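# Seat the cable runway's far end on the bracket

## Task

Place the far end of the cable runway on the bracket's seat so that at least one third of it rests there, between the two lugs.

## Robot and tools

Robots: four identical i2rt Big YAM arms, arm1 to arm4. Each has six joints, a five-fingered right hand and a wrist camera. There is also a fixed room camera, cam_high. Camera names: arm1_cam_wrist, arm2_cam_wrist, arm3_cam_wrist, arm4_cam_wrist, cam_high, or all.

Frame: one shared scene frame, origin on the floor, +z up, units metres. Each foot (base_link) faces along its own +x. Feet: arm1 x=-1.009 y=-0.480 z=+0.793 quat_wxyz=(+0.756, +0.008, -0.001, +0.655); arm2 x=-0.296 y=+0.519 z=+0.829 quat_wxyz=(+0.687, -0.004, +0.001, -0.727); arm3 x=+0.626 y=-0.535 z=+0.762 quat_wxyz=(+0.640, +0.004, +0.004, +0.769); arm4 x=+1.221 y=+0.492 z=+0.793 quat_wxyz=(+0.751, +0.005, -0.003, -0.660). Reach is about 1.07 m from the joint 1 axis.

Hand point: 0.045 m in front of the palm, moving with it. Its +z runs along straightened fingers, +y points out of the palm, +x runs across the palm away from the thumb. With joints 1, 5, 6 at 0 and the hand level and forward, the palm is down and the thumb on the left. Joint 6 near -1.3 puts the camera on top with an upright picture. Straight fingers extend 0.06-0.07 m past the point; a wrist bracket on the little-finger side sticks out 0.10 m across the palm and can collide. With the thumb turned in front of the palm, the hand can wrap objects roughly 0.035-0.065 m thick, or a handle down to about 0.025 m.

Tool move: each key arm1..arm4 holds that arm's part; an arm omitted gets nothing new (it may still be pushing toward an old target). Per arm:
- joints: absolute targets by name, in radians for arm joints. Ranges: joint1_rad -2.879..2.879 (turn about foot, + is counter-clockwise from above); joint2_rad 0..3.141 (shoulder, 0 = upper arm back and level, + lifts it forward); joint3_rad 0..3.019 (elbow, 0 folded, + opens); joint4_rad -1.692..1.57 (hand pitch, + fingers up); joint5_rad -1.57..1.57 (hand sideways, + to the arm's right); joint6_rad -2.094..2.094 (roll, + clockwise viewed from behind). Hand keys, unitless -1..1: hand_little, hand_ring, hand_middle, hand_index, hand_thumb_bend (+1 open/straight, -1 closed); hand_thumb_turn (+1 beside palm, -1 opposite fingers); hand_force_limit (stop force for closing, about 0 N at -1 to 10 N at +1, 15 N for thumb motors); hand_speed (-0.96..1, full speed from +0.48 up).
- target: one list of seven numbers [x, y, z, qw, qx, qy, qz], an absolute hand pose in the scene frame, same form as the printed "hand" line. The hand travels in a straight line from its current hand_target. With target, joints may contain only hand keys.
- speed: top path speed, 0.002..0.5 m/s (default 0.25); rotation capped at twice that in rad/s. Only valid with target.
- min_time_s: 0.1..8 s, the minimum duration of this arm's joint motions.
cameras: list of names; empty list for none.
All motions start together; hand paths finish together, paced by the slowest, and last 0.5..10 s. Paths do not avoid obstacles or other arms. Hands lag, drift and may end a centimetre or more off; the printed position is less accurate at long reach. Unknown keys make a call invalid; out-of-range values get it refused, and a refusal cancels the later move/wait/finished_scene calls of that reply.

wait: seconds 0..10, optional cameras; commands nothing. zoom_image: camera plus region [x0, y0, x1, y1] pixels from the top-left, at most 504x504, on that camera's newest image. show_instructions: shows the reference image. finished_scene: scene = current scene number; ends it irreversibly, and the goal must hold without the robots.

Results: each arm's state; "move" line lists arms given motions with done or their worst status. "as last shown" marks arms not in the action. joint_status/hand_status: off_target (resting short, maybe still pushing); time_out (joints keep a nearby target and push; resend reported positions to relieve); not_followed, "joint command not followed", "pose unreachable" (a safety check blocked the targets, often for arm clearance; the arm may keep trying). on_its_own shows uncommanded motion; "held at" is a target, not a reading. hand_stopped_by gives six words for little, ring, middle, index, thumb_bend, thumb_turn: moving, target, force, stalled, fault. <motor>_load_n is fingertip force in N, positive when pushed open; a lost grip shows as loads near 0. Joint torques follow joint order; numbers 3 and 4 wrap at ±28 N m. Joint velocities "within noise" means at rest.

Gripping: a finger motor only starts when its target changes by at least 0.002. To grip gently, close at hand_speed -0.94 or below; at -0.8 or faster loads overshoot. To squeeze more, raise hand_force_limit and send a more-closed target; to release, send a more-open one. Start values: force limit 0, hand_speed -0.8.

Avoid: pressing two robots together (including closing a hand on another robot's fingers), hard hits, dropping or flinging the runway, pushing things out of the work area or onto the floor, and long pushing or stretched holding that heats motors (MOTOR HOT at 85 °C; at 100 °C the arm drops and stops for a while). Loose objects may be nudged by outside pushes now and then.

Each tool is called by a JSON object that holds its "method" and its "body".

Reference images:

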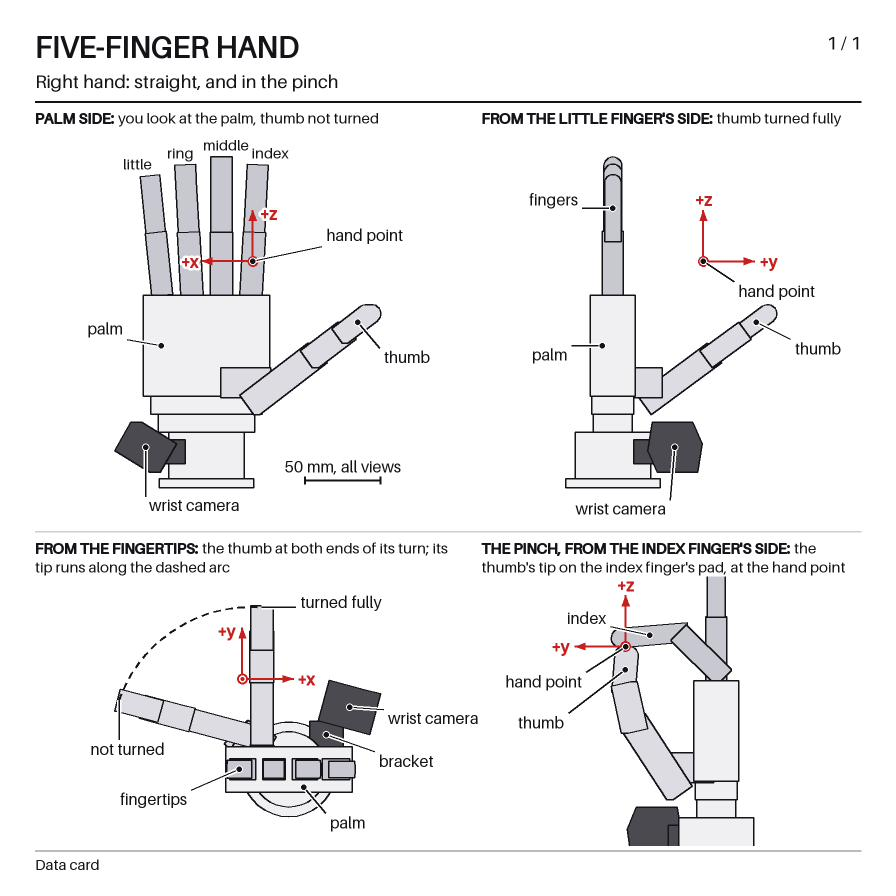

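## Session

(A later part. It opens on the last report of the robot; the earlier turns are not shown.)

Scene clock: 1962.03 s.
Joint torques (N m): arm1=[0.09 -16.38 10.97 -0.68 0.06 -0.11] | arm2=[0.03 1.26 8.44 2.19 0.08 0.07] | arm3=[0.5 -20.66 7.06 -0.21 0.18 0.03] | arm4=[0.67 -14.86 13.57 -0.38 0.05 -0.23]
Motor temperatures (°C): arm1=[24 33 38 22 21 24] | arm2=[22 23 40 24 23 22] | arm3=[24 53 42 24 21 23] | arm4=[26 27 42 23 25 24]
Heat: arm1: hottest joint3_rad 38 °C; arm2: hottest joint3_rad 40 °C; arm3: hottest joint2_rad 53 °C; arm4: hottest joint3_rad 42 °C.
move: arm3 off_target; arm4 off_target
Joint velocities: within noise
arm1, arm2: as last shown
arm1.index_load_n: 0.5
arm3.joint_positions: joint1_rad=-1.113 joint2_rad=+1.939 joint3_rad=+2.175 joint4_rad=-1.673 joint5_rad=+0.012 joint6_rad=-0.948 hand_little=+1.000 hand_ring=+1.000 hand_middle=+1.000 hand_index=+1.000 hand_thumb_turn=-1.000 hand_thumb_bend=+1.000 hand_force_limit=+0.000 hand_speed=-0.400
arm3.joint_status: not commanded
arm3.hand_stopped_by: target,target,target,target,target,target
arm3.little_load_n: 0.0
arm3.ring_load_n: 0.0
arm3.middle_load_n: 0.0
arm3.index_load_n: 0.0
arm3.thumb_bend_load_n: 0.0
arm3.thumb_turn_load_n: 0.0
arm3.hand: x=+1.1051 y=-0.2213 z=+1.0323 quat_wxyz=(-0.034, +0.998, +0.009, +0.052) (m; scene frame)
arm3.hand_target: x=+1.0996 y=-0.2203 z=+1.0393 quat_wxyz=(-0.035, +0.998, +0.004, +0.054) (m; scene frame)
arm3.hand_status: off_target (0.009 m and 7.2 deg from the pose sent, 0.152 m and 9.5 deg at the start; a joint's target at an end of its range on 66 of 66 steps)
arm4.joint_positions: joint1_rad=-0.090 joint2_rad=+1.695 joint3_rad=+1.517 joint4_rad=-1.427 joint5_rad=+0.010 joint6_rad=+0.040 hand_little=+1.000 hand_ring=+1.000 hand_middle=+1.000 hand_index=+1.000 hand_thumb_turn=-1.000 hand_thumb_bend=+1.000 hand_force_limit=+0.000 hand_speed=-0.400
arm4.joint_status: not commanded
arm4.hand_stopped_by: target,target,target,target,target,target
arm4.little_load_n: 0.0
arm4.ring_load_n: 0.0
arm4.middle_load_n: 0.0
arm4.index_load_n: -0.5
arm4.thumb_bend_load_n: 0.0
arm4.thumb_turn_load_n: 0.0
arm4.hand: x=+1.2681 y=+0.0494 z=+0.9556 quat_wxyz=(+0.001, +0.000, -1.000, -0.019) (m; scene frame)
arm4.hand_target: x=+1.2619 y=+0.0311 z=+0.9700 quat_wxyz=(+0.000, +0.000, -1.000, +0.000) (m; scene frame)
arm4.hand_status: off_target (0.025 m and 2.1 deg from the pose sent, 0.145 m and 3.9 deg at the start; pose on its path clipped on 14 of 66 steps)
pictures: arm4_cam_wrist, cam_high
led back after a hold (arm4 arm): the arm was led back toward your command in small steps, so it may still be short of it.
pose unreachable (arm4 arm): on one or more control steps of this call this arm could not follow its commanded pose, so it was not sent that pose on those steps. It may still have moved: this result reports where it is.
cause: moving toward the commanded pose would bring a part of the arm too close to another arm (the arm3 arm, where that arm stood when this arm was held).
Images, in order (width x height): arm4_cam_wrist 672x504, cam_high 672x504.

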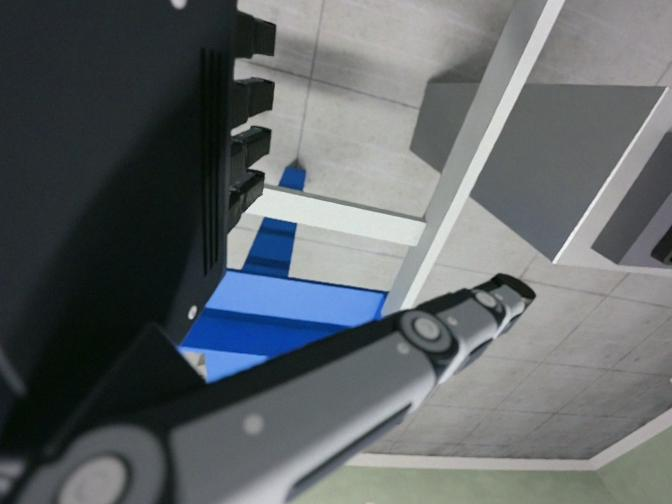

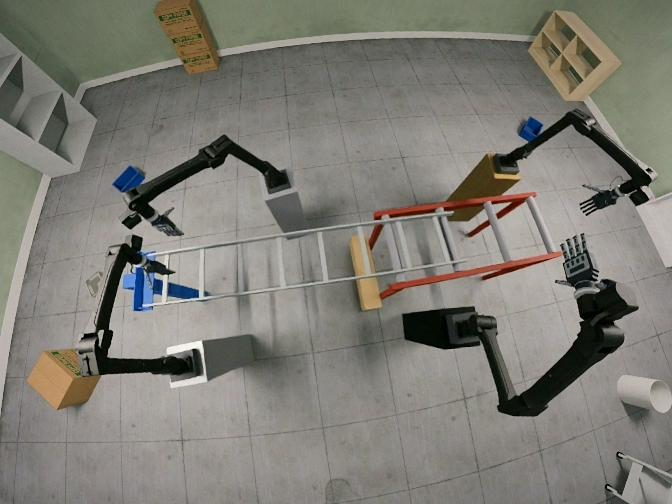

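{"method": "move", "body": {"arm3": {"target":[0.95,-0.24,1.04,0,1,0,0],"speed":0.2}, "arm4": {"target":[1.262,0.150,0.93,0,0,1,0],"speed":0.15}}}

{"method": "move", "body": {"arm4": {"target":[1.262,0.157,0.86,0,0,1,0],"speed":0.1}, "cameras": ["cam_high","arm4_cam_wrist"]}}

{"method": "zoom_image", "body": {"camera": "cam_high", "region": [130, 245, 175, 315]}}

Scene clock: 2024.13 s.
Joint torques (N m): arm1=[-0.03 -16.62 10.95 -0.72 0.05 -0.11] | arm2=[0.03 1.26 8.43 2.18 0.08 0.07] | arm3=[0.21 -17.67 6.95 -0.38 -0.09 0.05] | arm4=[1.2 -13.74 7.42 0.42 0.04 -0.15]
Motor temperatures (°C): arm1=[24 33 39 22 21 24] | arm2=[22 23 40 24 23 22] | arm3=[24 52 40 24 21 23] | arm4=[26 28 42 23 25 24]
Heat: arm1: hottest joint3_rad 39 °C; arm2: hottest joint3_rad 40 °C; arm3: hottest joint2_rad 52 °C; arm4: hottest joint3_rad 42 °C.
move: arm3 off_target; arm4 done
Joint velocities: within noise
arm1: as last shown
arm1.index_load_n: 0.0
arm2.joint_positions: joint1_rad=-0.211 joint2_rad=+0.534 joint3_rad=+1.375 joint4_rad=-1.139 joint5_rad=+0.245 joint6_rad=-1.411 hand_little=+1.000 hand_ring=+1.000 hand_middle=+1.000 hand_index=+1.000 hand_thumb_turn=+1.000 hand_thumb_bend=+1.000 hand_force_limit=+0.000 hand_speed=-0.800
arm2.joint_status: not commanded
arm2.hand_stopped_by: target,target,target,target,target,target
arm2.little_load_n: 0.0
arm2.ring_load_n: 0.0
arm2.middle_load_n: 0.0
arm2.index_load_n: 0.0
arm2.thumb_bend_load_n: 0.0
arm2.thumb_turn_load_n: 0.0
arm2.hand: x=-0.4449 y=+0.3444 z=+1.3858 quat_wxyz=(+0.508, +0.371, -0.708, +0.322) (m; scene frame)
arm2.hand_target: x=-0.4440 y=+0.3473 z=+1.3955 quat_wxyz=(+0.514, +0.366, -0.703, +0.328) (m; scene frame)
arm2.hand_status: not commanded
arm3.joint_positions: joint1_rad=-0.964 joint2_rad=+1.663 joint3_rad=+1.765 joint4_rad=-1.674 joint5_rad=+0.009 joint6_rad=-0.795 hand_little=+1.000 hand_ring=+1.000 hand_middle=+1.000 hand_index=+1.000 hand_thumb_turn=-1.000 hand_thumb_bend=+1.000 hand_force_limit=+0.000 hand_speed=-0.400
arm3.joint_status: not commanded
arm3.hand_stopped_by: target,target,target,target,target,target
arm3.little_load_n: 0.0
arm3.ring_load_n: 0.0
arm3.middle_load_n: 0.0
arm3.index_load_n: 0.0
arm3.thumb_bend_load_n: 0.0
arm3.thumb_turn_load_n: 0.0
arm3.hand: x=+0.9553 y=-0.2387 z=+1.0307 quat_wxyz=(+0.004, +1.000, +0.007, -0.003) (m; scene frame)
arm3.hand_target: x=+0.9500 y=-0.2400 z=+1.0397 quat_wxyz=(-0.001, +1.000, +0.000, +0.001) (m; scene frame)
arm3.hand_status: off_target (0.011 m and 1.0 deg from the pose sent, 0.156 m and 7.2 deg at the start; a joint's target at an end of its range on 26 of 51 steps)
arm4.joint_positions: joint1_rad=-0.090 joint2_rad=+1.453 joint3_rad=+1.148 joint4_rad=-1.292 joint5_rad=+0.010 joint6_rad=+0.040 hand_little=+1.000 hand_ring=+1.000 hand_middle=+1.000 hand_index=+1.000 hand_thumb_turn=-1.000 hand_thumb_bend=+1.000 hand_force_limit=+0.000 hand_speed=-0.400
arm4.joint_status: not commanded
arm4.hand_stopped_by: target,target,target,target,target,target
arm4.little_load_n: 0.0
arm4.ring_load_n: 0.0
arm4.middle_load_n: 0.0
arm4.index_load_n: 0.0
arm4.thumb_bend_load_n: 0.0
arm4.thumb_turn_load_n: 0.0
arm4.hand: x=+1.2644 y=+0.1503 z=+0.9251 quat_wxyz=(+0.000, +0.000, -1.000, -0.015) (m; scene frame)
arm4.hand_target: x=+1.2621 y=+0.1501 z=+0.9299 quat_wxyz=(+0.000, +0.000, -1.000, +0.000) (m; scene frame)
arm4.hand_status: done (0.005 m and 1.7 deg from the pose sent, 0.104 m and 2.1 deg at the start)
pictures: none

Scene clock: 2025.57 s.
Joint torques (N m): arm1=[0.09 -16.32 10.99 -0.72 0.05 -0.09] | arm2=[0.03 1.26 8.44 2.18 0.09 0.07] | arm3=[0.21 -17.38 6.97 -0.35 -0.1 0.03] | arm4=[1.03 -10.29 7.15 0.43 0.03 -0.16]
Motor temperatures (°C): arm1=[24 33 39 22 21 24] | arm2=[22 23 40 24 23 22] | arm3=[24 52 40 24 21 23] | arm4=[26 28 41 23 25 24]
Heat: arm1: hottest joint3_rad 39 °C; arm2: hottest joint3_rad 40 °C; arm3: hottest joint2_rad 52 °C; arm4: hottest joint3_rad 41 °C.
move: arm4 done
Joint velocities: within noise
arm1, arm2, arm3: as last shown
arm4.joint_positions: joint1_rad=-0.090 joint2_rad=+1.472 joint3_rad=+1.005 joint4_rad=-1.098 joint5_rad=+0.010 joint6_rad=+0.040 hand_little=+1.000 hand_ring=+1.000 hand_middle=+1.000 hand_index=+1.000 hand_thumb_turn=-1.000 hand_thumb_bend=+1.000 hand_force_limit=+0.000 hand_speed=-0.400
arm4.joint_status: not commanded
arm4.hand_stopped_by: target,target,target,target,target,target
arm4.little_load_n: 0.0
arm4.ring_load_n: 0.0
arm4.middle_load_n: 0.0
arm4.index_load_n: 0.5
arm4.thumb_bend_load_n: -0.5
arm4.thumb_turn_load_n: 0.0
arm4.hand: x=+1.2647 y=+0.1578 z=+0.8654 quat_wxyz=(+0.000, +0.000, -1.000, +0.001) (m; scene frame)
arm4.hand_target: x=+1.2620 y=+0.1572 z=+0.8601 quat_wxyz=(+0.000, +0.000, -1.000, +0.000) (m; scene frame)
arm4.hand_status: done (0.006 m and 0.2 deg from the pose sent, 0.066 m and 1.7 deg at the start)
pictures: arm4_cam_wrist, cam_high
Images, in order (width x height): arm4_cam_wrist 672x504, cam_high 672x504.

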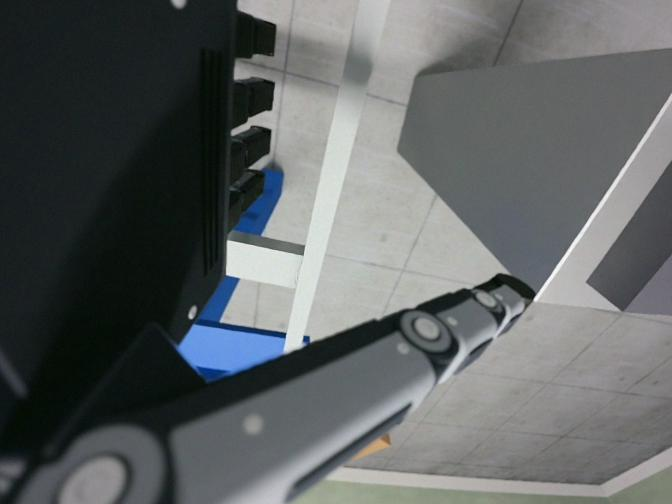

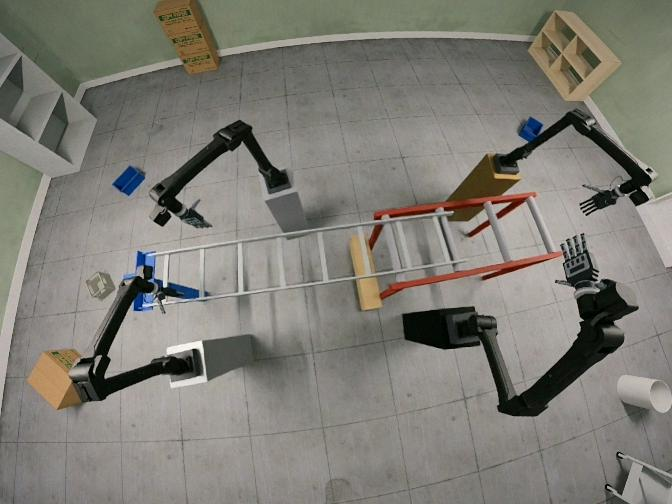

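Scaled by 7.200 from the camera's 672x504 image, which has a finer 960x720 frame.

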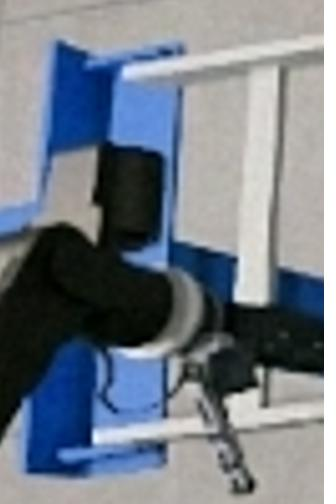

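{"method": "move", "body": {"arm4": {"target":[1.262,0.172,0.785,0,0,1,0],"speed":0.1}, "cameras": ["arm4_cam_wrist"]}}

Scene clock: 2041.20 s.
Joint torques (N m): arm1=[0.15 -16.32 10.96 -0.72 0.05 -0.11] | arm2=[0.09 1.2 8.44 2.18 0.08 0.07] | arm3=[-0.09 -17.49 6.87 -0.42 -0.09 0.03] | arm4=[1.08 -10.34 6.05 0.5 0.03 -0.18]
Motor temperatures (°C): arm1=[24 33 39 22 21 24] | arm2=[22 23 41 24 23 22] | arm3=[24 50 40 24 21 23] | arm4=[26 27 40 23 25 24]
Heat: arm1: hottest joint3_rad 39 °C; arm2: hottest joint3_rad 41 °C; arm3: hottest joint2_rad 50 °C; arm4: hottest joint3_rad 40 °C.
move: arm4 done
Joint velocities: within noise
arm1, arm2, arm3: as last shown
arm4.joint_positions: joint1_rad=-0.090 joint2_rad=+1.558 joint3_rad=+0.868 joint4_rad=-0.875 joint5_rad=+0.010 joint6_rad=+0.040 hand_little=+1.000 hand_ring=+1.000 hand_middle=+1.000 hand_index=+1.000 hand_thumb_turn=-1.000 hand_thumb_bend=+1.000 hand_force_limit=+0.000 hand_speed=-0.400
arm4.joint_status: not commanded
arm4.hand_stopped_by: target,target,target,target,target,target
arm4.little_load_n: 0.0
arm4.ring_load_n: 0.0
arm4.middle_load_n: 0.0
arm4.index_load_n: 0.0
arm4.thumb_bend_load_n: 0.0
arm4.thumb_turn_load_n: 0.0
arm4.hand: x=+1.2649 y=+0.1717 z=+0.7902 quat_wxyz=(+0.000, +0.000, -1.000, +0.001) (m; scene frame)
arm4.hand_target: x=+1.2621 y=+0.1722 z=+0.7851 quat_wxyz=(+0.000, +0.000, -1.000, +0.000) (m; scene frame)
arm4.hand_status: done (0.006 m and 0.2 deg from the pose sent, 0.082 m and 0.2 deg at the start)
pictures: arm4_cam_wrist
Images, in order (width x height): arm4_cam_wrist 672x504.

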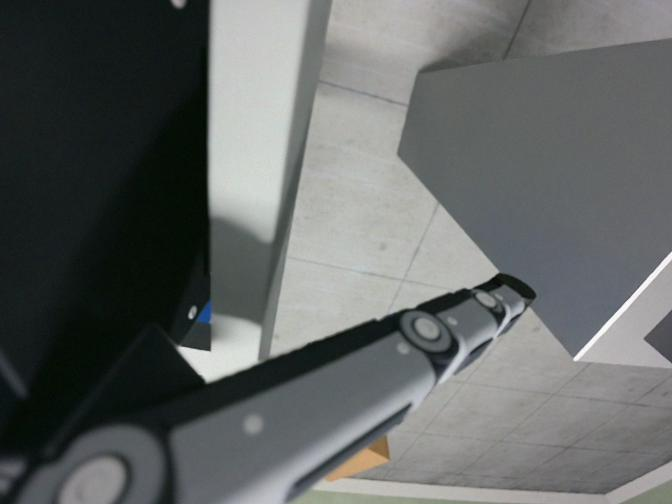

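{"method": "move", "body": {"arm4": {"joints":{"hand_little":-1,"hand_ring":-1,"hand_middle":-1,"hand_index":-1}}}}

{"method": "move", "body": {"arm4": {"target":[1.262,0.150,0.845,0,0,1,0],"speed":0.05}, "cameras": ["arm4_cam_wrist","cam_high"]}}

{"method": "zoom_image", "body": {"camera": "cam_high", "region": [130, 245, 175, 315]}}

Scene clock: 2051.83 s.
Joint torques (N m): arm1=[-0.09 -16.44 10.95 -0.73 0.05 -0.1] | arm2=[0.03 1.26 8.44 2.18 0.08 0.07] | arm3=[0.32 -17.44 6.94 -0.38 -0.1 0.02] | arm4=[1.08 -10.34 6.08 0.44 0.03 -0.17]
Motor temperatures (°C): arm1=[24 33 39 22 21 24] | arm2=[22 23 41 24 23 22] | arm3=[24 49 40 24 21 23] | arm4=[26 27 39 23 25 24]
Heat: arm1: hottest joint3_rad 39 °C; arm2: hottest joint3_rad 41 °C; arm3: hottest joint2_rad 49 °C; arm4: hottest joint3_rad 39 °C.
move: arm4 done
Joint velocities: within noise
arm1.joint_positions: joint1_rad=+0.443 joint2_rad=+1.726 joint3_rad=+1.858 joint4_rad=-1.697 joint5_rad=+0.012 joint6_rad=-1.269 hand_little=+1.000 hand_ring=+1.000 hand_middle=+1.000 hand_index=+1.000 hand_thumb_turn=+1.000 hand_thumb_bend=+1.000 hand_force_limit=+0.000 hand_speed=-0.800
arm1.joint_status: not commanded
arm1.hand_stopped_by: target,target,target,target,target,target
arm1.little_load_n: 0.0
arm1.ring_load_n: 0.0
arm1.middle_load_n: 0.0
arm1.index_load_n: 0.0
arm1.thumb_bend_load_n: 0.0
arm1.thumb_turn_load_n: 0.0
arm1.hand: x=-1.0993 y=-0.0090 z=+1.0757 quat_wxyz=(-0.007, +0.708, +0.706, +0.008) (m; scene frame)
arm1.hand_target: x=-1.0997 y=-0.0013 z=+1.0992 quat_wxyz=(-0.032, +0.705, +0.708, +0.022) (m; scene frame)
arm1.hand_status: not commanded
arm2, arm3: as last shown
arm2.ring_load_n: -0.5
arm2.thumb_bend_load_n: -0.5
arm4.joint_positions: joint1_rad=-0.090 joint2_rad=+1.559 joint3_rad=+0.868 joint4_rad=-0.873 joint5_rad=+0.010 joint6_rad=+0.040 hand_little=-1.000 hand_ring=-1.000 hand_middle=-1.000 hand_index=-1.000 hand_thumb_turn=-1.000 hand_thumb_bend=+1.000 hand_force_limit=+0.000 hand_speed=-0.400
arm4.joint_status: all done
arm4.hand_stopped_by: target,target,target,target,target,target
arm4.little_load_n: 0.0
arm4.ring_load_n: 0.5
arm4.middle_load_n: 0.0
arm4.index_load_n: 0.0
arm4.thumb_bend_load_n: 0.0
arm4.thumb_turn_load_n: 0.0
arm4.hand: x=+1.2649 y=+0.1714 z=+0.7900 quat_wxyz=(+0.000, +0.000, -1.000, +0.002) (m; scene frame)
arm4.hand_target: x=+1.2621 y=+0.1722 z=+0.7850 quat_wxyz=(+0.000, +0.000, -1.000, +0.000) (m; scene frame)
arm4.hand_status: not commanded
pictures: none

Scene clock: 2053.60 s.
Joint torques (N m): arm1=[0.03 -16.5 10.96 -0.75 0.06 -0.11] | arm2=[0.03 1.26 8.44 2.18 0.08 0.07] | arm3=[0.32 -17.61 6.95 -0.4 -0.11 0.03] | arm4=[1.03 -15.85 13.91 -2.33 0.06 -0.16]
Motor temperatures (°C): arm1=[24 33 39 22 21 24] | arm2=[22 23 41 24 23 22] | arm3=[24 49 40 24 21 23] | arm4=[26 27 39 23 25 24]
Heat: arm1: hottest joint3_rad 39 °C; arm2: hottest joint3_rad 41 °C; arm3: hottest joint2_rad 49 °C; arm4: hottest joint3_rad 39 °C.
move: arm4 off_target
Joint velocities: within noise
arm1, arm2, arm3: as last shown
arm1.thumb_turn_load_n: 0.5
arm2.ring_load_n: 0.0
arm2.thumb_bend_load_n: 0.0
arm3.middle_load_n: -0.5
arm4.joint_positions: joint1_rad=-0.090 joint2_rad=+1.565 joint3_rad=+0.897 joint4_rad=-0.973 joint5_rad=+0.010 joint6_rad=+0.040 hand_little=-1.000 hand_ring=-1.000 hand_middle=-1.000 hand_index=-1.000 hand_thumb_turn=-1.000 hand_thumb_bend=+1.000 hand_force_limit=+0.000 hand_speed=-0.400
arm4.joint_status: not commanded
arm4.hand_stopped_by: target,target,target,target,target,target
arm4.little_load_n: 2.0
arm4.ring_load_n: 0.5
arm4.middle_load_n: 0.0
arm4.index_load_n: 1.0
arm4.thumb_bend_load_n: 0.0
arm4.thumb_turn_load_n: 0.0
arm4.hand: x=+1.2644 y=+0.1841 z=+0.8017 quat_wxyz=(+0.001, +0.001, -0.999, -0.037) (m; scene frame)
arm4.hand_target: x=+1.2622 y=+0.1528 z=+0.8430 quat_wxyz=(+0.000, +0.000, -1.000, +0.001) (m; scene frame)
arm4.hand_status: off_target (0.055 m and 4.2 deg from the pose sent, 0.059 m and 0.3 deg at the start)
pictures: arm4_cam_wrist, cam_high
Images, in order (width x height): arm4_cam_wrist 672x504, cam_high 672x504.

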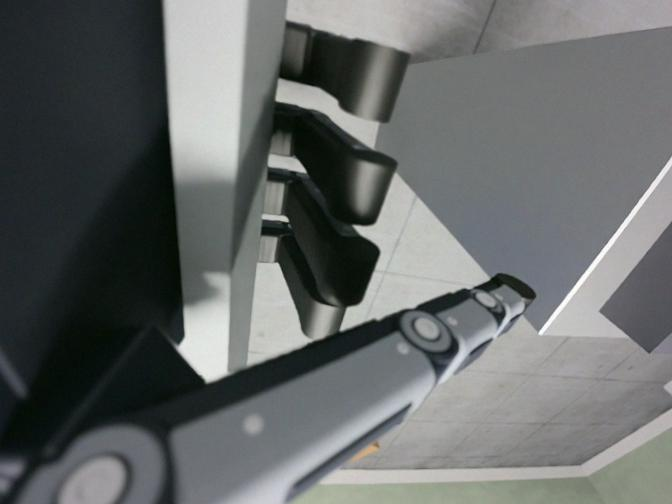

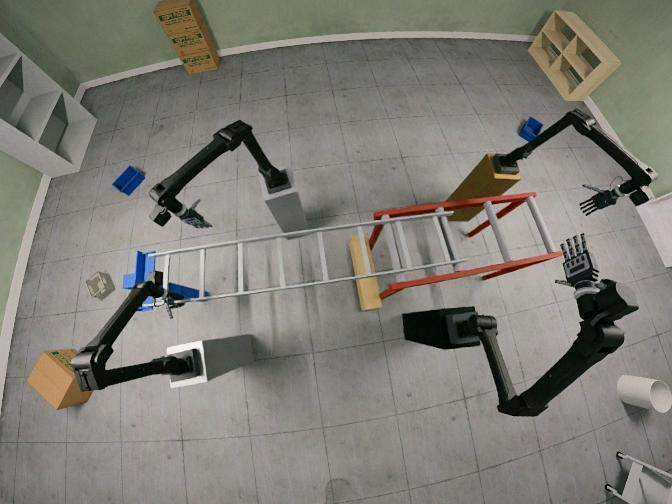

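Scaled by 7.200 from the camera's 672x504 image, which has a finer 960x720 frame.

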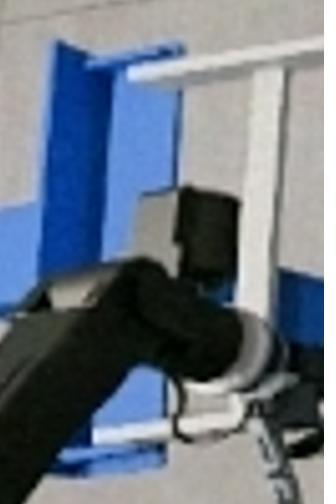

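{"method": "move", "body": {"arm4": {"target": [1.262, 0.132, 0.855, 0, 0, 1, 0], "speed": 0.05}, "cameras": ["cam_high", "arm4_cam_wrist"]}}

{"method": "zoom_image", "body": {"camera": "cam_high", "region": [130, 245, 175, 315]}}

{"method": "zoom_image", "body": {"camera": "cam_high", "region": [130, 295, 170, 320]}}

Scene clock: 2113.43 s.
Joint torques (N m): arm1=[0.03 -16.26 10.96 -0.69 0.05 -0.1] | arm2=[0.03 1.26 8.44 2.18 0.08 0.07] | arm3=[0.26 -17.73 6.91 -0.43 -0.09 0.02] | arm4=[0.97 -17.03 15.98 -2.02 0.08 -0.17]
Motor temperatures (°C): arm1=[24 33 39 22 21 24] | arm2=[22 23 41 24 23 22] | arm3=[24 46 40 24 21 23] | arm4=[26 28 47 23 25 24]
Heat: arm1: hottest joint3_rad 39 °C; arm2: hottest joint3_rad 41 °C; arm3: hottest joint2_rad 46 °C; arm4: hottest joint3_rad 47 °C.
move: arm4 off_target
Joint velocities: within noise
arm1, arm2, arm3: as last shown
arm1.thumb_turn_load_n: 0.0
arm3.middle_load_n: 0.0
arm4.joint_positions: joint1_rad=-0.090 joint2_rad=+1.596 joint3_rad=+0.931 joint4_rad=-1.022 joint5_rad=+0.010 joint6_rad=+0.040 hand_little=-1.000 hand_ring=-1.000 hand_middle=-1.000 hand_index=-1.000 hand_thumb_turn=-1.000 hand_thumb_bend=+1.000 hand_force_limit=+0.000 hand_speed=-0.400
arm4.joint_status: not commanded
arm4.hand_stopped_by: target,target,target,target,target,target
arm4.little_load_n: 3.0
arm4.ring_load_n: 1.0
arm4.middle_load_n: 0.0
arm4.index_load_n: 0.5
arm4.thumb_bend_load_n: 0.0
arm4.thumb_turn_load_n: 0.0
arm4.hand: x=+1.2644 y=+0.1837 z=+0.8042 quat_wxyz=(+0.002, +0.001, -0.998, -0.059) (m; scene frame)
arm4.hand_target: x=+1.2621 y=+0.1371 z=+0.8538 quat_wxyz=(+0.000, +0.000, -1.000, +0.001) (m; scene frame)
arm4.hand_status: off_target (0.073 m and 6.8 deg from the pose sent, 0.075 m and 4.2 deg at the start)
pictures: arm4_cam_wrist, cam_high
Images, in order (width x height): arm4_cam_wrist 672x504, cam_high 672x504.

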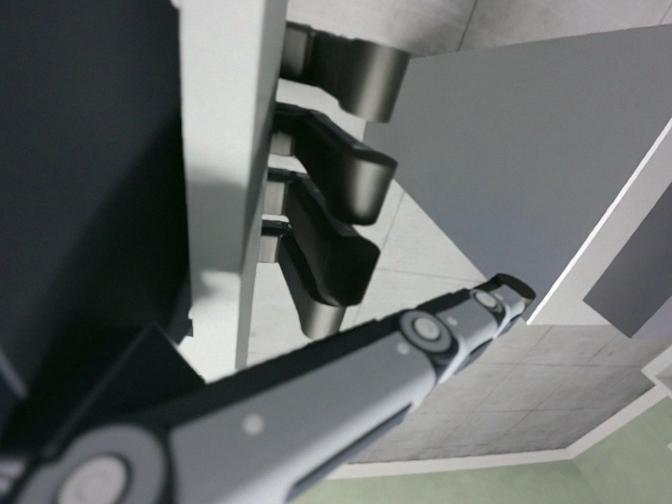

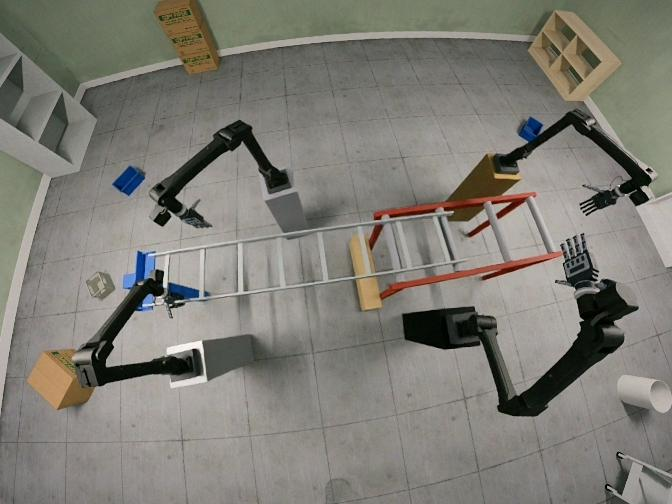

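Scaled by 7.200 from the camera's 672x504 image, which has a finer 960x720 frame.

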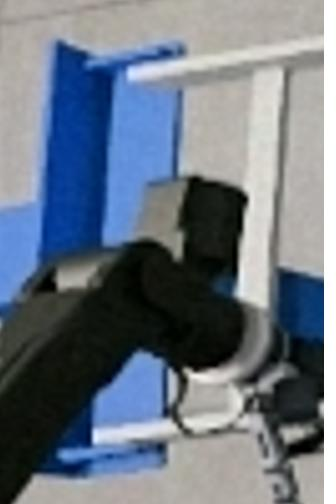

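Scaled by 12.600 from the camera's 672x504 image, which has a finer 960x720 frame.

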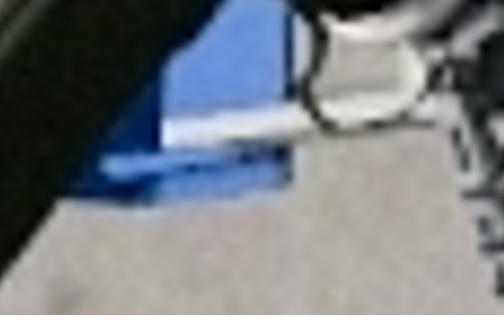

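{"method": "move", "body": {"arm4": {"target": [1.262, 0.105, 0.860, 0, 0, 1, 0], "speed": 0.05}, "cameras": ["cam_high"]}}

{"method": "zoom_image", "body": {"camera": "cam_high", "region": [130, 245, 175, 315]}}

{"method": "zoom_image", "body": {"camera": "cam_high", "region": [130, 295, 170, 320]}}

Scene clock: 2135.33 s.
Joint torques (N m): arm1=[-0.09 -16.38 10.96 -0.7 0.06 -0.09] | arm2=[-0.03 1.26 8.44 2.18 0.09 0.07] | arm3=[0.21 -17.79 6.89 -0.36 -0.07 0.03] | arm4=[0.91 -18.08 18.52 -0.8 0.19 -0.18]
Motor temperatures (°C): arm1=[24 33 39 22 21 24] | arm2=[22 23 41 24 23 22] | arm3=[24 46 40 24 21 23] | arm4=[26 29 50 23 25 24]
Heat: arm1: hottest joint3_rad 39 °C; arm2: hottest joint3_rad 41 °C; arm3: hottest joint2_rad 46 °C; arm4: hottest joint3_rad 50 °C.
move: arm4 off_target
Joint velocities: within noise
arm1, arm2, arm3: as last shown
arm1.thumb_bend_load_n: -0.5
arm4.joint_positions: joint1_rad=-0.091 joint2_rad=+1.641 joint3_rad=+0.978 joint4_rad=-1.089 joint5_rad=+0.007 joint6_rad=+0.039 hand_little=-1.000 hand_ring=-1.000 hand_middle=-1.000 hand_index=-1.000 hand_thumb_turn=-1.000 hand_thumb_bend=+1.000 hand_force_limit=+0.000 hand_speed=-0.400
arm4.joint_status: not commanded
arm4.hand_stopped_by: target,target,target,target,target,target
arm4.little_load_n: 3.5
arm4.ring_load_n: 0.5
arm4.middle_load_n: 0.0
arm4.index_load_n: 0.0
arm4.thumb_bend_load_n: 0.0
arm4.thumb_turn_load_n: 0.0
arm4.hand: x=+1.2644 y=+0.1833 z=+0.8072 quat_wxyz=(+0.002, +0.001, -0.996, -0.092) (m; scene frame)
arm4.hand_target: x=+1.2619 y=+0.1142 z=+0.8623 quat_wxyz=(+0.001, +0.000, -1.000, +0.001) (m; scene frame)
arm4.hand_status: off_target (0.094 m and 10.6 deg from the pose sent, 0.097 m and 6.8 deg at the start)
pictures: cam_high
Images, in order (width x height): cam_high 672x504.

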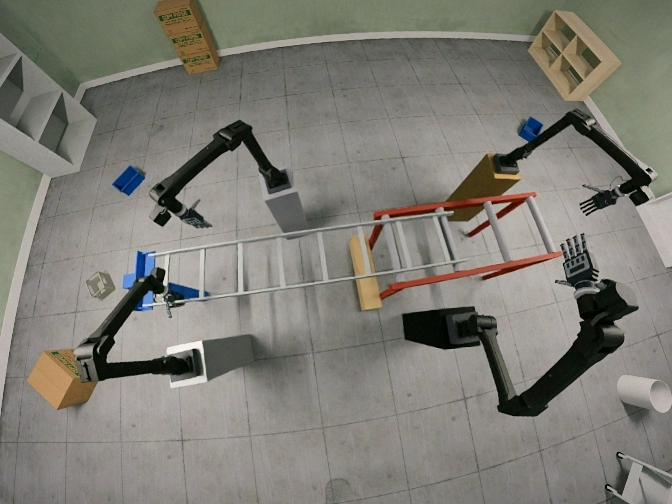

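Scaled by 7.200 from the camera's 672x504 image, which has a finer 960x720 frame.

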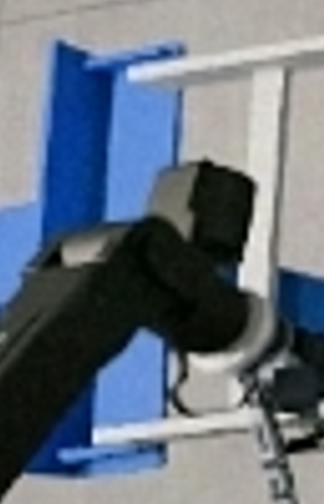

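Scaled by 12.600 from the camera's 672x504 image, which has a finer 960x720 frame.

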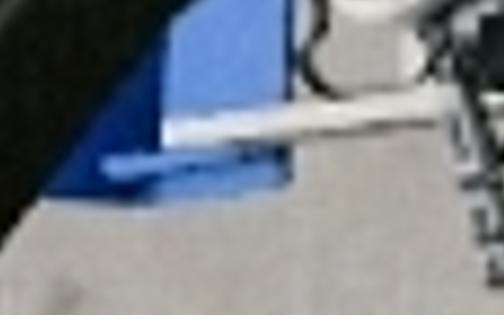

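{"method": "move", "body": {"arm4": {"target": [1.262, 0.150, 0.850, 0, 0, 1, 0], "speed": 0.1}, "arm3": {"target": [1.20, -0.150, 0.96, 0, 1, 0, 0], "speed": 0.2, "joints": {"hand_thumb_turn": -1, "hand_thumb_bend": 1, "hand_little": 1, "hand_ring": 1, "hand_middle": 1, "hand_index": 1, "hand_speed": -0.4}}, "cameras": ["cam_high", "arm3_cam_wrist"]}}

Scene clock: 2176.97 s.
Joint torques (N m): arm1=[0.03 -16.44 10.96 -0.7 0.05 -0.09] | arm2=[0.03 1.26 8.43 2.19 0.08 0.07] | arm3=[-0.09 -24.41 10.13 -0.06 0.19 -0.23] | arm4=[1.2 -21.71 9.85 -0.27 0.16 -0.16]
Motor temperatures (°C): arm1=[24 34 39 22 21 24] | arm2=[22 23 41 24 23 22] | arm3=[24 45 40 24 21 23] | arm4=[26 27 50 23 25 24]
Heat: arm1: hottest joint3_rad 39 °C; arm2: hottest joint3_rad 41 °C; arm3: hottest joint2_rad 45 °C; arm4: hottest joint3_rad 50 °C.
move: arm3 off_target; arm4 off_target
Joint velocities: within noise
arm1, arm2: as last shown
arm3.joint_positions: joint1_rad=-1.110 joint2_rad=+2.320 joint3_rad=+2.588 joint4_rad=-1.674 joint5_rad=+0.009 joint6_rad=-0.929 hand_little=+1.000 hand_ring=+1.000 hand_middle=+1.000 hand_index=+1.000 hand_thumb_turn=-1.000 hand_thumb_bend=+1.000 hand_force_limit=+0.000 hand_speed=-0.400
arm3.joint_status: all done
arm3.hand_stopped_by: target,target,target,target,target,target
arm3.little_load_n: 0.0
arm3.ring_load_n: 0.0
arm3.middle_load_n: 0.0
arm3.index_load_n: 0.0
arm3.thumb_bend_load_n: 0.0
arm3.thumb_turn_load_n: 0.0
arm3.hand: x=+1.1926 y=-0.1512 z=+0.9436 quat_wxyz=(-0.045, +0.997, +0.000, +0.063) (m; scene frame)
arm3.hand_target: x=+1.1989 y=-0.1508 z=+0.9596 quat_wxyz=(-0.053, +0.995, +0.007, +0.078) (m; scene frame)
arm3.hand_status: off_target (0.018 m and 8.9 deg from the pose sent, 0.270 m and 1.0 deg at the start; a joint's target at an end of its range on 53 of 71 steps)
arm4.joint_positions: joint1_rad=-0.091 joint2_rad=+1.617 joint3_rad=+0.953 joint4_rad=-1.053 joint5_rad=+0.007 joint6_rad=+0.039 hand_little=-1.000 hand_ring=-1.000 hand_middle=-1.000 hand_index=-1.000 hand_thumb_turn=-1.000 hand_thumb_bend=+1.000 hand_force_limit=+0.000 hand_speed=-0.400
arm4.joint_status: not commanded
arm4.hand_stopped_by: target,target,target,target,target,target
arm4.little_load_n: 3.0
arm4.ring_load_n: 1.0
arm4.middle_load_n: 0.0
arm4.index_load_n: 0.5
arm4.thumb_bend_load_n: 0.0
arm4.thumb_turn_load_n: 0.0
arm4.hand: x=+1.2644 y=+0.1834 z=+0.8056 quat_wxyz=(+0.001, +0.001, -0.997, -0.075) (m; scene frame)
arm4.hand_target: x=+1.2623 y=+0.1530 z=+0.8487 quat_wxyz=(+0.000, +0.000, -1.000, +0.000) (m; scene frame)
arm4.hand_status: off_target (0.056 m and 8.6 deg from the pose sent, 0.054 m and 10.6 deg at the start)
pictures: arm3_cam_wrist, cam_high
Images, in order (width x height): arm3_cam_wrist 672x504, cam_high 672x504.

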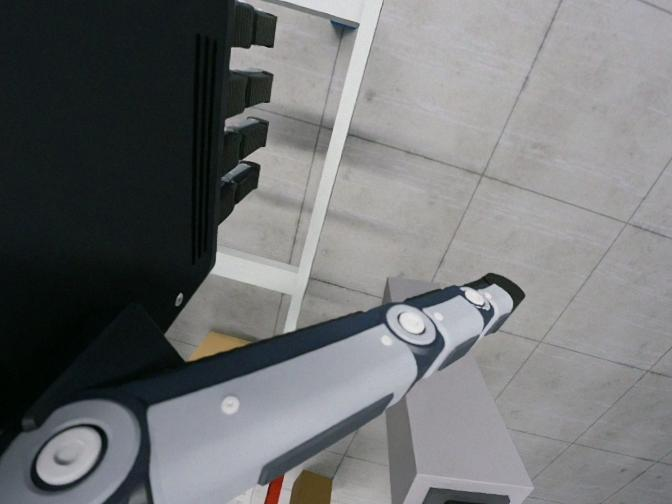

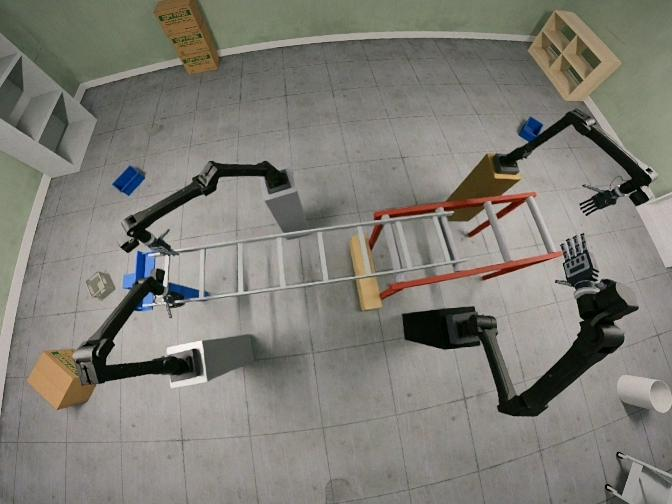

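{"method": "move", "body": {"arm3": {"target": [1.20, -0.150, 0.87, 0, 1, 0, 0], "speed": 0.15}, "cameras": ["arm3_cam_wrist"]}}

Scene clock: 2188.20 s.
Joint torques (N m): arm1=[-0.03 -16.44 11.03 -0.73 0.06 -0.11] | arm2=[0.03 1.26 8.44 2.18 0.08 0.07] | arm3=[-0.5 -26.75 9.21 -0.34 -0.05 -0.19] | arm4=[1.14 -21.71 9.88 -0.27 0.17 -0.15]
Motor temperatures (°C): arm1=[24 34 39 22 21 24] | arm2=[22 23 41 24 23 22] | arm3=[24 49 44 24 21 23] | arm4=[26 28 49 23 25 24]
Heat: arm1: hottest joint3_rad 39 °C; arm2: hottest joint3_rad 41 °C; arm3: hottest joint2_rad 49 °C; arm4: hottest joint3_rad 49 °C.
move: arm3 off_target
Joint velocities: within noise
arm1, arm4: as last shown
arm1.thumb_bend_load_n: 0.0
arm2.joint_positions: joint1_rad=-0.211 joint2_rad=+0.534 joint3_rad=+1.375 joint4_rad=-1.139 joint5_rad=+0.245 joint6_rad=-1.411 hand_little=+1.000 hand_ring=+1.000 hand_middle=+1.000 hand_index=+1.000 hand_thumb_turn=+1.000 hand_thumb_bend=+1.000 hand_force_limit=+0.000 hand_speed=-0.800
arm2.joint_status: not commanded
arm2.hand_stopped_by: target,target,target,target,target,target
arm2.little_load_n: 0.0
arm2.ring_load_n: 0.0
arm2.middle_load_n: 0.0
arm2.index_load_n: 0.0
arm2.thumb_bend_load_n: 0.0
arm2.thumb_turn_load_n: 0.0
arm2.hand: x=-0.4449 y=+0.3444 z=+1.3858 quat_wxyz=(+0.508, +0.371, -0.708, +0.322) (m; scene frame)
arm2.hand_target: x=-0.4440 y=+0.3473 z=+1.3955 quat_wxyz=(+0.514, +0.366, -0.703, +0.328) (m; scene frame)
arm2.hand_status: not commanded
arm3.joint_positions: joint1_rad=-1.110 joint2_rad=+2.460 joint3_rad=+2.588 joint4_rad=-1.674 joint5_rad=+0.009 joint6_rad=-0.929 hand_little=+1.000 hand_ring=+1.000 hand_middle=+1.000 hand_index=+1.000 hand_thumb_turn=-1.000 hand_thumb_bend=+1.000 hand_force_limit=+0.000 hand_speed=-0.400
arm3.joint_status: not commanded
arm3.hand_stopped_by: target,target,target,target,target,target
arm3.little_load_n: 0.0
arm3.ring_load_n: 0.0
arm3.middle_load_n: 0.0
arm3.index_load_n: 0.0
arm3.thumb_bend_load_n: 0.0
arm3.thumb_turn_load_n: 0.0
arm3.hand: x=+1.1928 y=-0.1504 z=+0.8512 quat_wxyz=(-0.003, +1.000, +0.000, +0.007) (m; scene frame)
arm3.hand_target: x=+1.1991 y=-0.1506 z=+0.8695 quat_wxyz=(-0.014, +1.000, +0.002, +0.020) (m; scene frame)
arm3.hand_status: off_target (0.020 m and 0.9 deg from the pose sent, 0.074 m and 8.8 deg at the start; a joint's target at an end of its range on 36 of 38 steps)
arm4.thumb_turn_load_n: -0.5
pictures: arm3_cam_wrist
Images, in order (width x height): arm3_cam_wrist 672x504.

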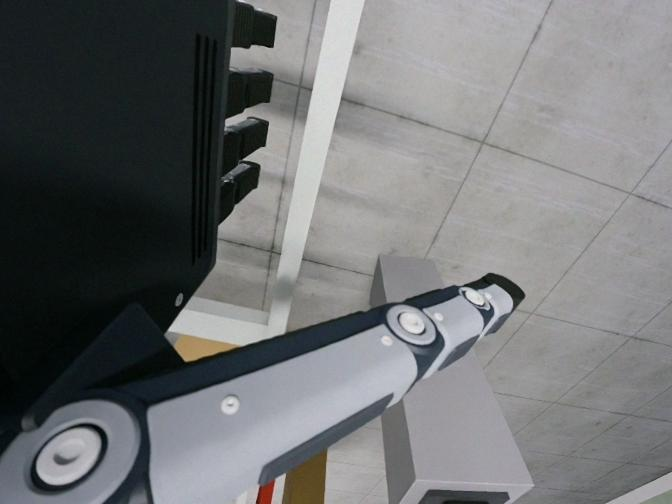

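{"method": "move", "body": {"arm3": {"target": [1.20, -0.152, 0.80, 0, 1, 0, 0], "speed": 0.12}, "cameras": ["arm3_cam_wrist"]}}

Scene clock: 2198.50 s.
Joint torques (N m): arm1=[0.03 -16.38 10.95 -0.68 0.05 -0.1] | arm2=[0.03 1.26 8.44 2.18 0.08 0.07] | arm3=[-0.62 -25.76 7.21 0.49 -0.14 -0.18] | arm4=[1.2 -21.77 9.85 -0.27 0.16 -0.16]
Motor temperatures (°C): arm1=[24 34 39 22 21 24] | arm2=[22 23 41 24 23 22] | arm3=[24 49 45 24 21 23] | arm4=[26 28 48 23 25 24]
Heat: arm1: hottest joint3_rad 39 °C; arm2: hottest joint3_rad 41 °C; arm3: hottest joint2_rad 49 °C; arm4: hottest joint3_rad 48 °C.
move: arm3 done
Joint velocities: within noise
arm1, arm2, arm4: as last shown
arm3.joint_positions: joint1_rad=-1.113 joint2_rad=+2.493 joint3_rad=+2.509 joint4_rad=-1.595 joint5_rad=+0.009 joint6_rad=-0.929 hand_little=+1.000 hand_ring=+1.000 hand_middle=+1.000 hand_index=+1.000 hand_thumb_turn=-1.000 hand_thumb_bend=+1.000 hand_force_limit=+0.000 hand_speed=-0.400
arm3.joint_status: not commanded
arm3.hand_stopped_by: target,target,target,target,target,target
arm3.little_load_n: 0.0
arm3.ring_load_n: 0.0
arm3.middle_load_n: 0.0
arm3.index_load_n: 0.0
arm3.thumb_bend_load_n: 0.0
arm3.thumb_turn_load_n: -0.5
arm3.hand: x=+1.1932 y=-0.1516 z=+0.7994 quat_wxyz=(+0.007, +1.000, -0.001, -0.006) (m; scene frame)
arm3.hand_target: x=+1.1999 y=-0.1522 z=+0.8001 quat_wxyz=(+0.000, +1.000, +0.000, +0.000) (m; scene frame)
arm3.hand_status: done (0.007 m and 1.1 deg from the pose sent, 0.052 m and 0.9 deg at the start)
arm4.little_load_n: 2.5
arm4.thumb_turn_load_n: 0.0
pictures: arm3_cam_wrist
Images, in order (width x height): arm3_cam_wrist 672x504.

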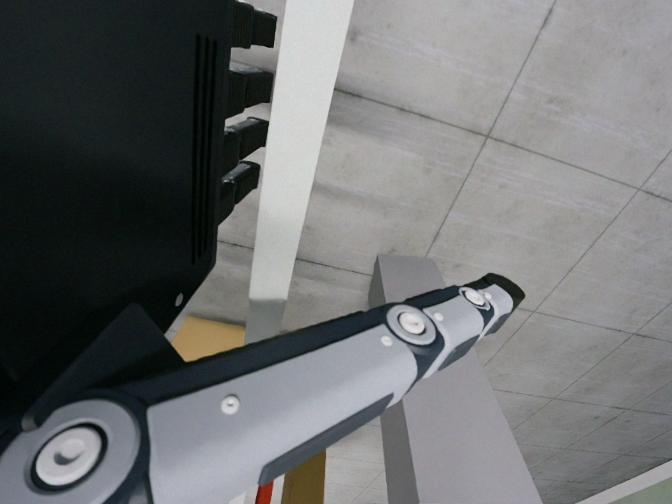

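{"method": "move", "body": {"arm3": {"target": [1.20, -0.152, 0.785, 0, 1, 0, 0], "speed": 0.1}}}

{"method": "move", "body": {"arm3": {"joints": {"hand_little": -1, "hand_ring": -1, "hand_middle": -1, "hand_index": -1, "hand_speed": -0.5}}, "cameras": ["arm3_cam_wrist"]}}

Scene clock: 2206.20 s.
Joint torques (N m): arm1=[0.09 -16.38 10.97 -0.69 0.06 -0.09] | arm2=[0.03 1.2 8.46 2.18 0.08 0.07] | arm3=[-0.67 -25.76 6.86 0.42 -0.11 -0.19] | arm4=[1.14 -21.66 9.85 -0.25 0.16 -0.16]
Motor temperatures (°C): arm1=[24 34 39 22 21 24] | arm2=[22 23 41 24 23 22] | arm3=[24 50 44 24 21 23] | arm4=[26 28 48 23 25 24]
Heat: arm1: hottest joint3_rad 39 °C; arm2: hottest joint3_rad 41 °C; arm3: hottest joint2_rad 50 °C; arm4: hottest joint3_rad 48 °C.
move: arm3 done
Joint velocities: within noise
arm1, arm2, arm4: as last shown
arm2.ring_load_n: 0.5
arm3.joint_positions: joint1_rad=-1.113 joint2_rad=+2.493 joint3_rad=+2.476 joint4_rad=-1.556 joint5_rad=+0.009 joint6_rad=-0.929 hand_little=+1.000 hand_ring=+1.000 hand_middle=+1.000 hand_index=+1.000 hand_thumb_turn=-1.000 hand_thumb_bend=+1.000 hand_force_limit=+0.000 hand_speed=-0.400
arm3.joint_status: not commanded
arm3.hand_stopped_by: target,target,target,target,target,target
arm3.little_load_n: 0.0
arm3.ring_load_n: 0.0
arm3.middle_load_n: 0.0
arm3.index_load_n: 0.0
arm3.thumb_bend_load_n: 0.0
arm3.thumb_turn_load_n: 0.0
arm3.hand: x=+1.1944 y=-0.1506 z=+0.7867 quat_wxyz=(+0.005, +1.000, -0.001, -0.004) (m; scene frame)
arm3.hand_target: x=+1.2000 y=-0.1521 z=+0.7851 quat_wxyz=(+0.000, +1.000, +0.000, +0.000) (m; scene frame)
arm3.hand_status: done (0.006 m and 0.7 deg from the pose sent, 0.016 m and 1.0 deg at the start)
arm4.little_load_n: 3.0
pictures: none

Scene clock: 2208.13 s.
Joint torques (N m): arm1=[0.03 -16.5 10.99 -0.7 0.06 -0.1] | arm2=[0.03 1.26 8.44 2.18 0.08 0.07] | arm3=[0.26 -26.52 7.51 0.42 -0.12 -0.19] | arm4=[1.14 -21.77 9.89 -0.29 0.16 -0.16]
Motor temperatures (°C): arm1=[24 34 39 22 21 24] | arm2=[22 23 41 24 23 22] | arm3=[24 50 44 24 21 23] | arm4=[26 28 47 23 25 24]
Heat: arm1: hottest joint3_rad 39 °C; arm2: hottest joint3_rad 41 °C; arm3: hottest joint2_rad 50 °C; arm4: hottest joint3_rad 47 °C.
move: arm3 done
Joint velocities: within noise
arm1.joint_positions: joint1_rad=+0.443 joint2_rad=+1.726 joint3_rad=+1.858 joint4_rad=-1.697 joint5_rad=+0.012 joint6_rad=-1.269 hand_little=+1.000 hand_ring=+1.000 hand_middle=+1.000 hand_index=+1.000 hand_thumb_turn=+1.000 hand_thumb_bend=+1.000 hand_force_limit=+0.000 hand_speed=-0.800
arm1.joint_status: not commanded
arm1.hand_stopped_by: target,target,target,target,target,target
arm1.little_load_n: 0.0
arm1.ring_load_n: -0.5
arm1.middle_load_n: 0.0
arm1.index_load_n: -0.5
arm1.thumb_bend_load_n: 0.0
arm1.thumb_turn_load_n: 0.0
arm1.hand: x=-1.0993 y=-0.0090 z=+1.0757 quat_wxyz=(-0.007, +0.708, +0.706, +0.008) (m; scene frame)
arm1.hand_target: x=-1.0997 y=-0.0013 z=+1.0992 quat_wxyz=(-0.032, +0.705, +0.708, +0.022) (m; scene frame)
arm1.hand_status: not commanded
arm2, arm4: as last shown
arm2.ring_load_n: 0.0
arm2.thumb_bend_load_n: -0.5
arm3.joint_positions: joint1_rad=-1.121 joint2_rad=+2.498 joint3_rad=+2.469 joint4_rad=-1.556 joint5_rad=+0.009 joint6_rad=-0.929 hand_little=-1.000 hand_ring=-1.000 hand_middle=-1.000 hand_index=-1.000 hand_thumb_turn=-1.000 hand_thumb_bend=+1.000 hand_force_limit=+0.000 hand_speed=-0.500
arm3.joint_status: all done
arm3.hand_stopped_by: target,target,target,target,target,target
arm3.little_load_n: 0.0
arm3.ring_load_n: 0.0
arm3.middle_load_n: 0.0
arm3.index_load_n: 0.0
arm3.thumb_bend_load_n: 0.0
arm3.thumb_turn_load_n: 0.0
arm3.hand: x=+1.1957 y=-0.1568 z=+0.7808 quat_wxyz=(+0.008, +1.000, -0.005, -0.008) (m; scene frame)
arm3.hand_target: x=+1.2000 y=-0.1521 z=+0.7850 quat_wxyz=(+0.000, +1.000, +0.000, +0.000) (m; scene frame)
arm3.hand_status: not commanded
arm4.hand: x=+1.2644 y=+0.1832 z=+0.8057 quat_wxyz=(+0.001, +0.001, -0.997, -0.074) (m; scene frame)
arm4.hand_target: x=+1.2623 y=+0.1530 z=+0.8486 quat_wxyz=(+0.000, +0.000, -1.000, +0.000) (m; scene frame)
pictures: arm3_cam_wrist
Images, in order (width x height): arm3_cam_wrist 672x504.

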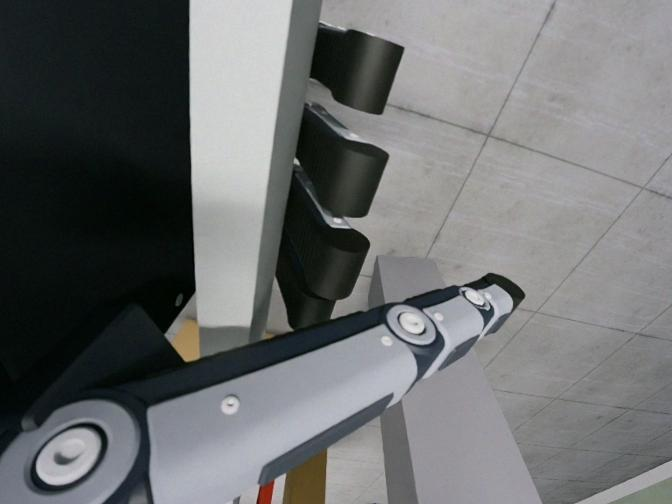

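{"method": "move", "body": {"arm3": {"target": [1.20, -0.160, 0.865, 0, 1, 0, 0], "speed": 0.06}, "arm4": {"target": [1.262, 0.148, 0.860, 0, 0, 1, 0], "speed": 0.06}, "cameras": ["cam_high"]}}

{"method": "zoom_image", "body": {"camera": "cam_high", "region": [130, 245, 175, 315]}}

{"method": "zoom_image", "body": {"camera": "cam_high", "region": [130, 295, 170, 320]}}

Scene clock: 2218.37 s.
Joint torques (N m): arm1=[0.09 -16.44 11.02 -0.69 0.07 -0.11] | arm2=[0.09 1.26 8.43 2.19 0.08 0.07] | arm3=[-0.56 -30.68 11.22 -1.58 -0.04 -0.26] | arm4=[1.26 -22.18 11.36 -1.32 0.21 -0.13]
Motor temperatures (°C): arm1=[24 34 39 22 21 24] | arm2=[22 23 41 24 23 22] | arm3=[24 53 44 24 21 23] | arm4=[26 29 46 23 25 24]
Heat: arm1: hottest joint3_rad 39 °C; arm2: hottest joint3_rad 41 °C; arm3: hottest joint2_rad 53 °C; arm4: hottest joint3_rad 46 °C.
move: arm3 off_target; arm4 off_target
Joint velocities: within noise
arm1, arm2: as last shown
arm1.ring_load_n: 0.0
arm1.index_load_n: 0.0
arm2.thumb_bend_load_n: 0.0
arm3.joint_positions: joint1_rad=-1.121 joint2_rad=+2.502 joint3_rad=+2.521 joint4_rad=-1.646 joint5_rad=+0.009 joint6_rad=-0.929 hand_little=-1.000 hand_ring=-1.000 hand_middle=-1.000 hand_index=-1.000 hand_thumb_turn=-1.000 hand_thumb_bend=+1.000 hand_force_limit=+0.000 hand_speed=-0.500
arm3.joint_status: not commanded
arm3.hand_stopped_by: target,target,target,target,target,target
arm3.little_load_n: 0.0
arm3.ring_load_n: 0.0
arm3.middle_load_n: 0.0
arm3.index_load_n: 1.5
arm3.thumb_bend_load_n: 0.0
arm3.thumb_turn_load_n: 0.0
arm3.hand: x=+1.1874 y=-0.1629 z=+0.8009 quat_wxyz=(+0.021, +0.999, -0.004, -0.026) (m; scene frame)
arm3.hand_target: x=+1.1972 y=-0.1620 z=+0.8632 quat_wxyz=(-0.005, +1.000, +0.001, +0.008) (m; scene frame)
arm3.hand_status: off_target (0.065 m and 3.8 deg from the pose sent, 0.084 m and 1.5 deg at the start; a joint's target at an end of its range on 22 of 55 steps)
arm4.joint_positions: joint1_rad=-0.091 joint2_rad=+1.613 joint3_rad=+0.949 joint4_rad=-1.047 joint5_rad=+0.006 joint6_rad=+0.038 hand_little=-1.000 hand_ring=-1.000 hand_middle=-1.000 hand_index=-1.000 hand_thumb_turn=-1.000 hand_thumb_bend=+1.000 hand_force_limit=+0.000 hand_speed=-0.400
arm4.joint_status: not commanded
arm4.hand_stopped_by: target,target,target,target,target,target
arm4.little_load_n: 4.5
arm4.ring_load_n: 1.5
arm4.middle_load_n: 0.0
arm4.index_load_n: 0.5
arm4.thumb_bend_load_n: 0.0
arm4.thumb_turn_load_n: 0.0
arm4.hand: x=+1.2646 y=+0.1831 z=+0.8054 quat_wxyz=(+0.000, +0.001, -0.997, -0.071) (m; scene frame)
arm4.hand_target: x=+1.2625 y=+0.1520 z=+0.8569 quat_wxyz=(+0.000, +0.000, -1.000, +0.000) (m; scene frame)
arm4.hand_status: off_target (0.065 m and 8.2 deg from the pose sent, 0.065 m and 8.5 deg at the start)
pictures: cam_high
Images, in order (width x height): cam_high 672x504.

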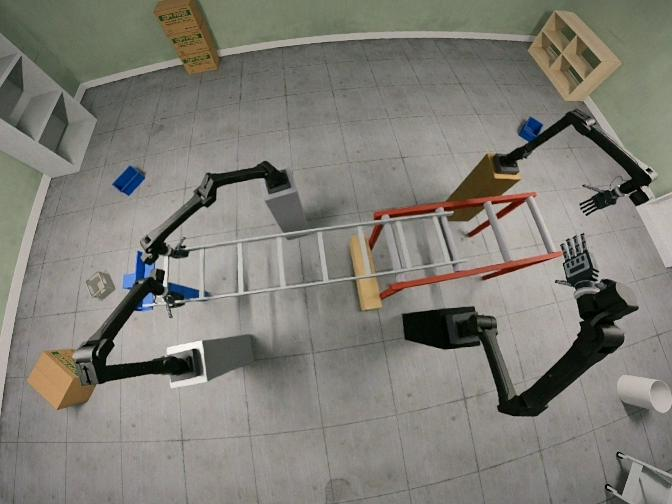

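Scaled by 7.200 from the camera's 672x504 image, which has a finer 960x720 frame.

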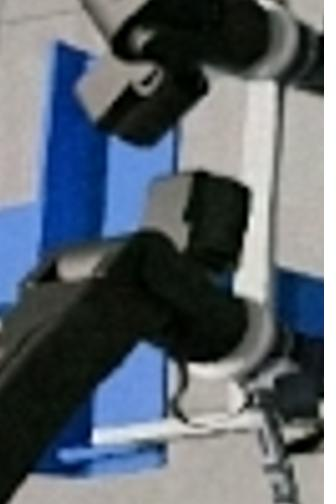

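Scaled by 12.600 from the camera's 672x504 image, which has a finer 960x720 frame.

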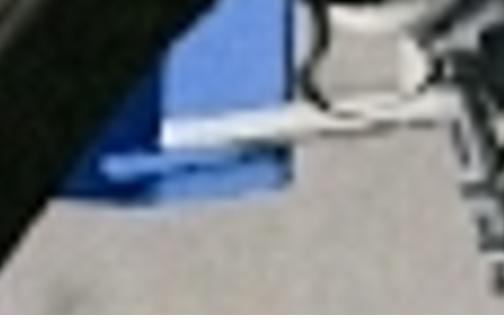

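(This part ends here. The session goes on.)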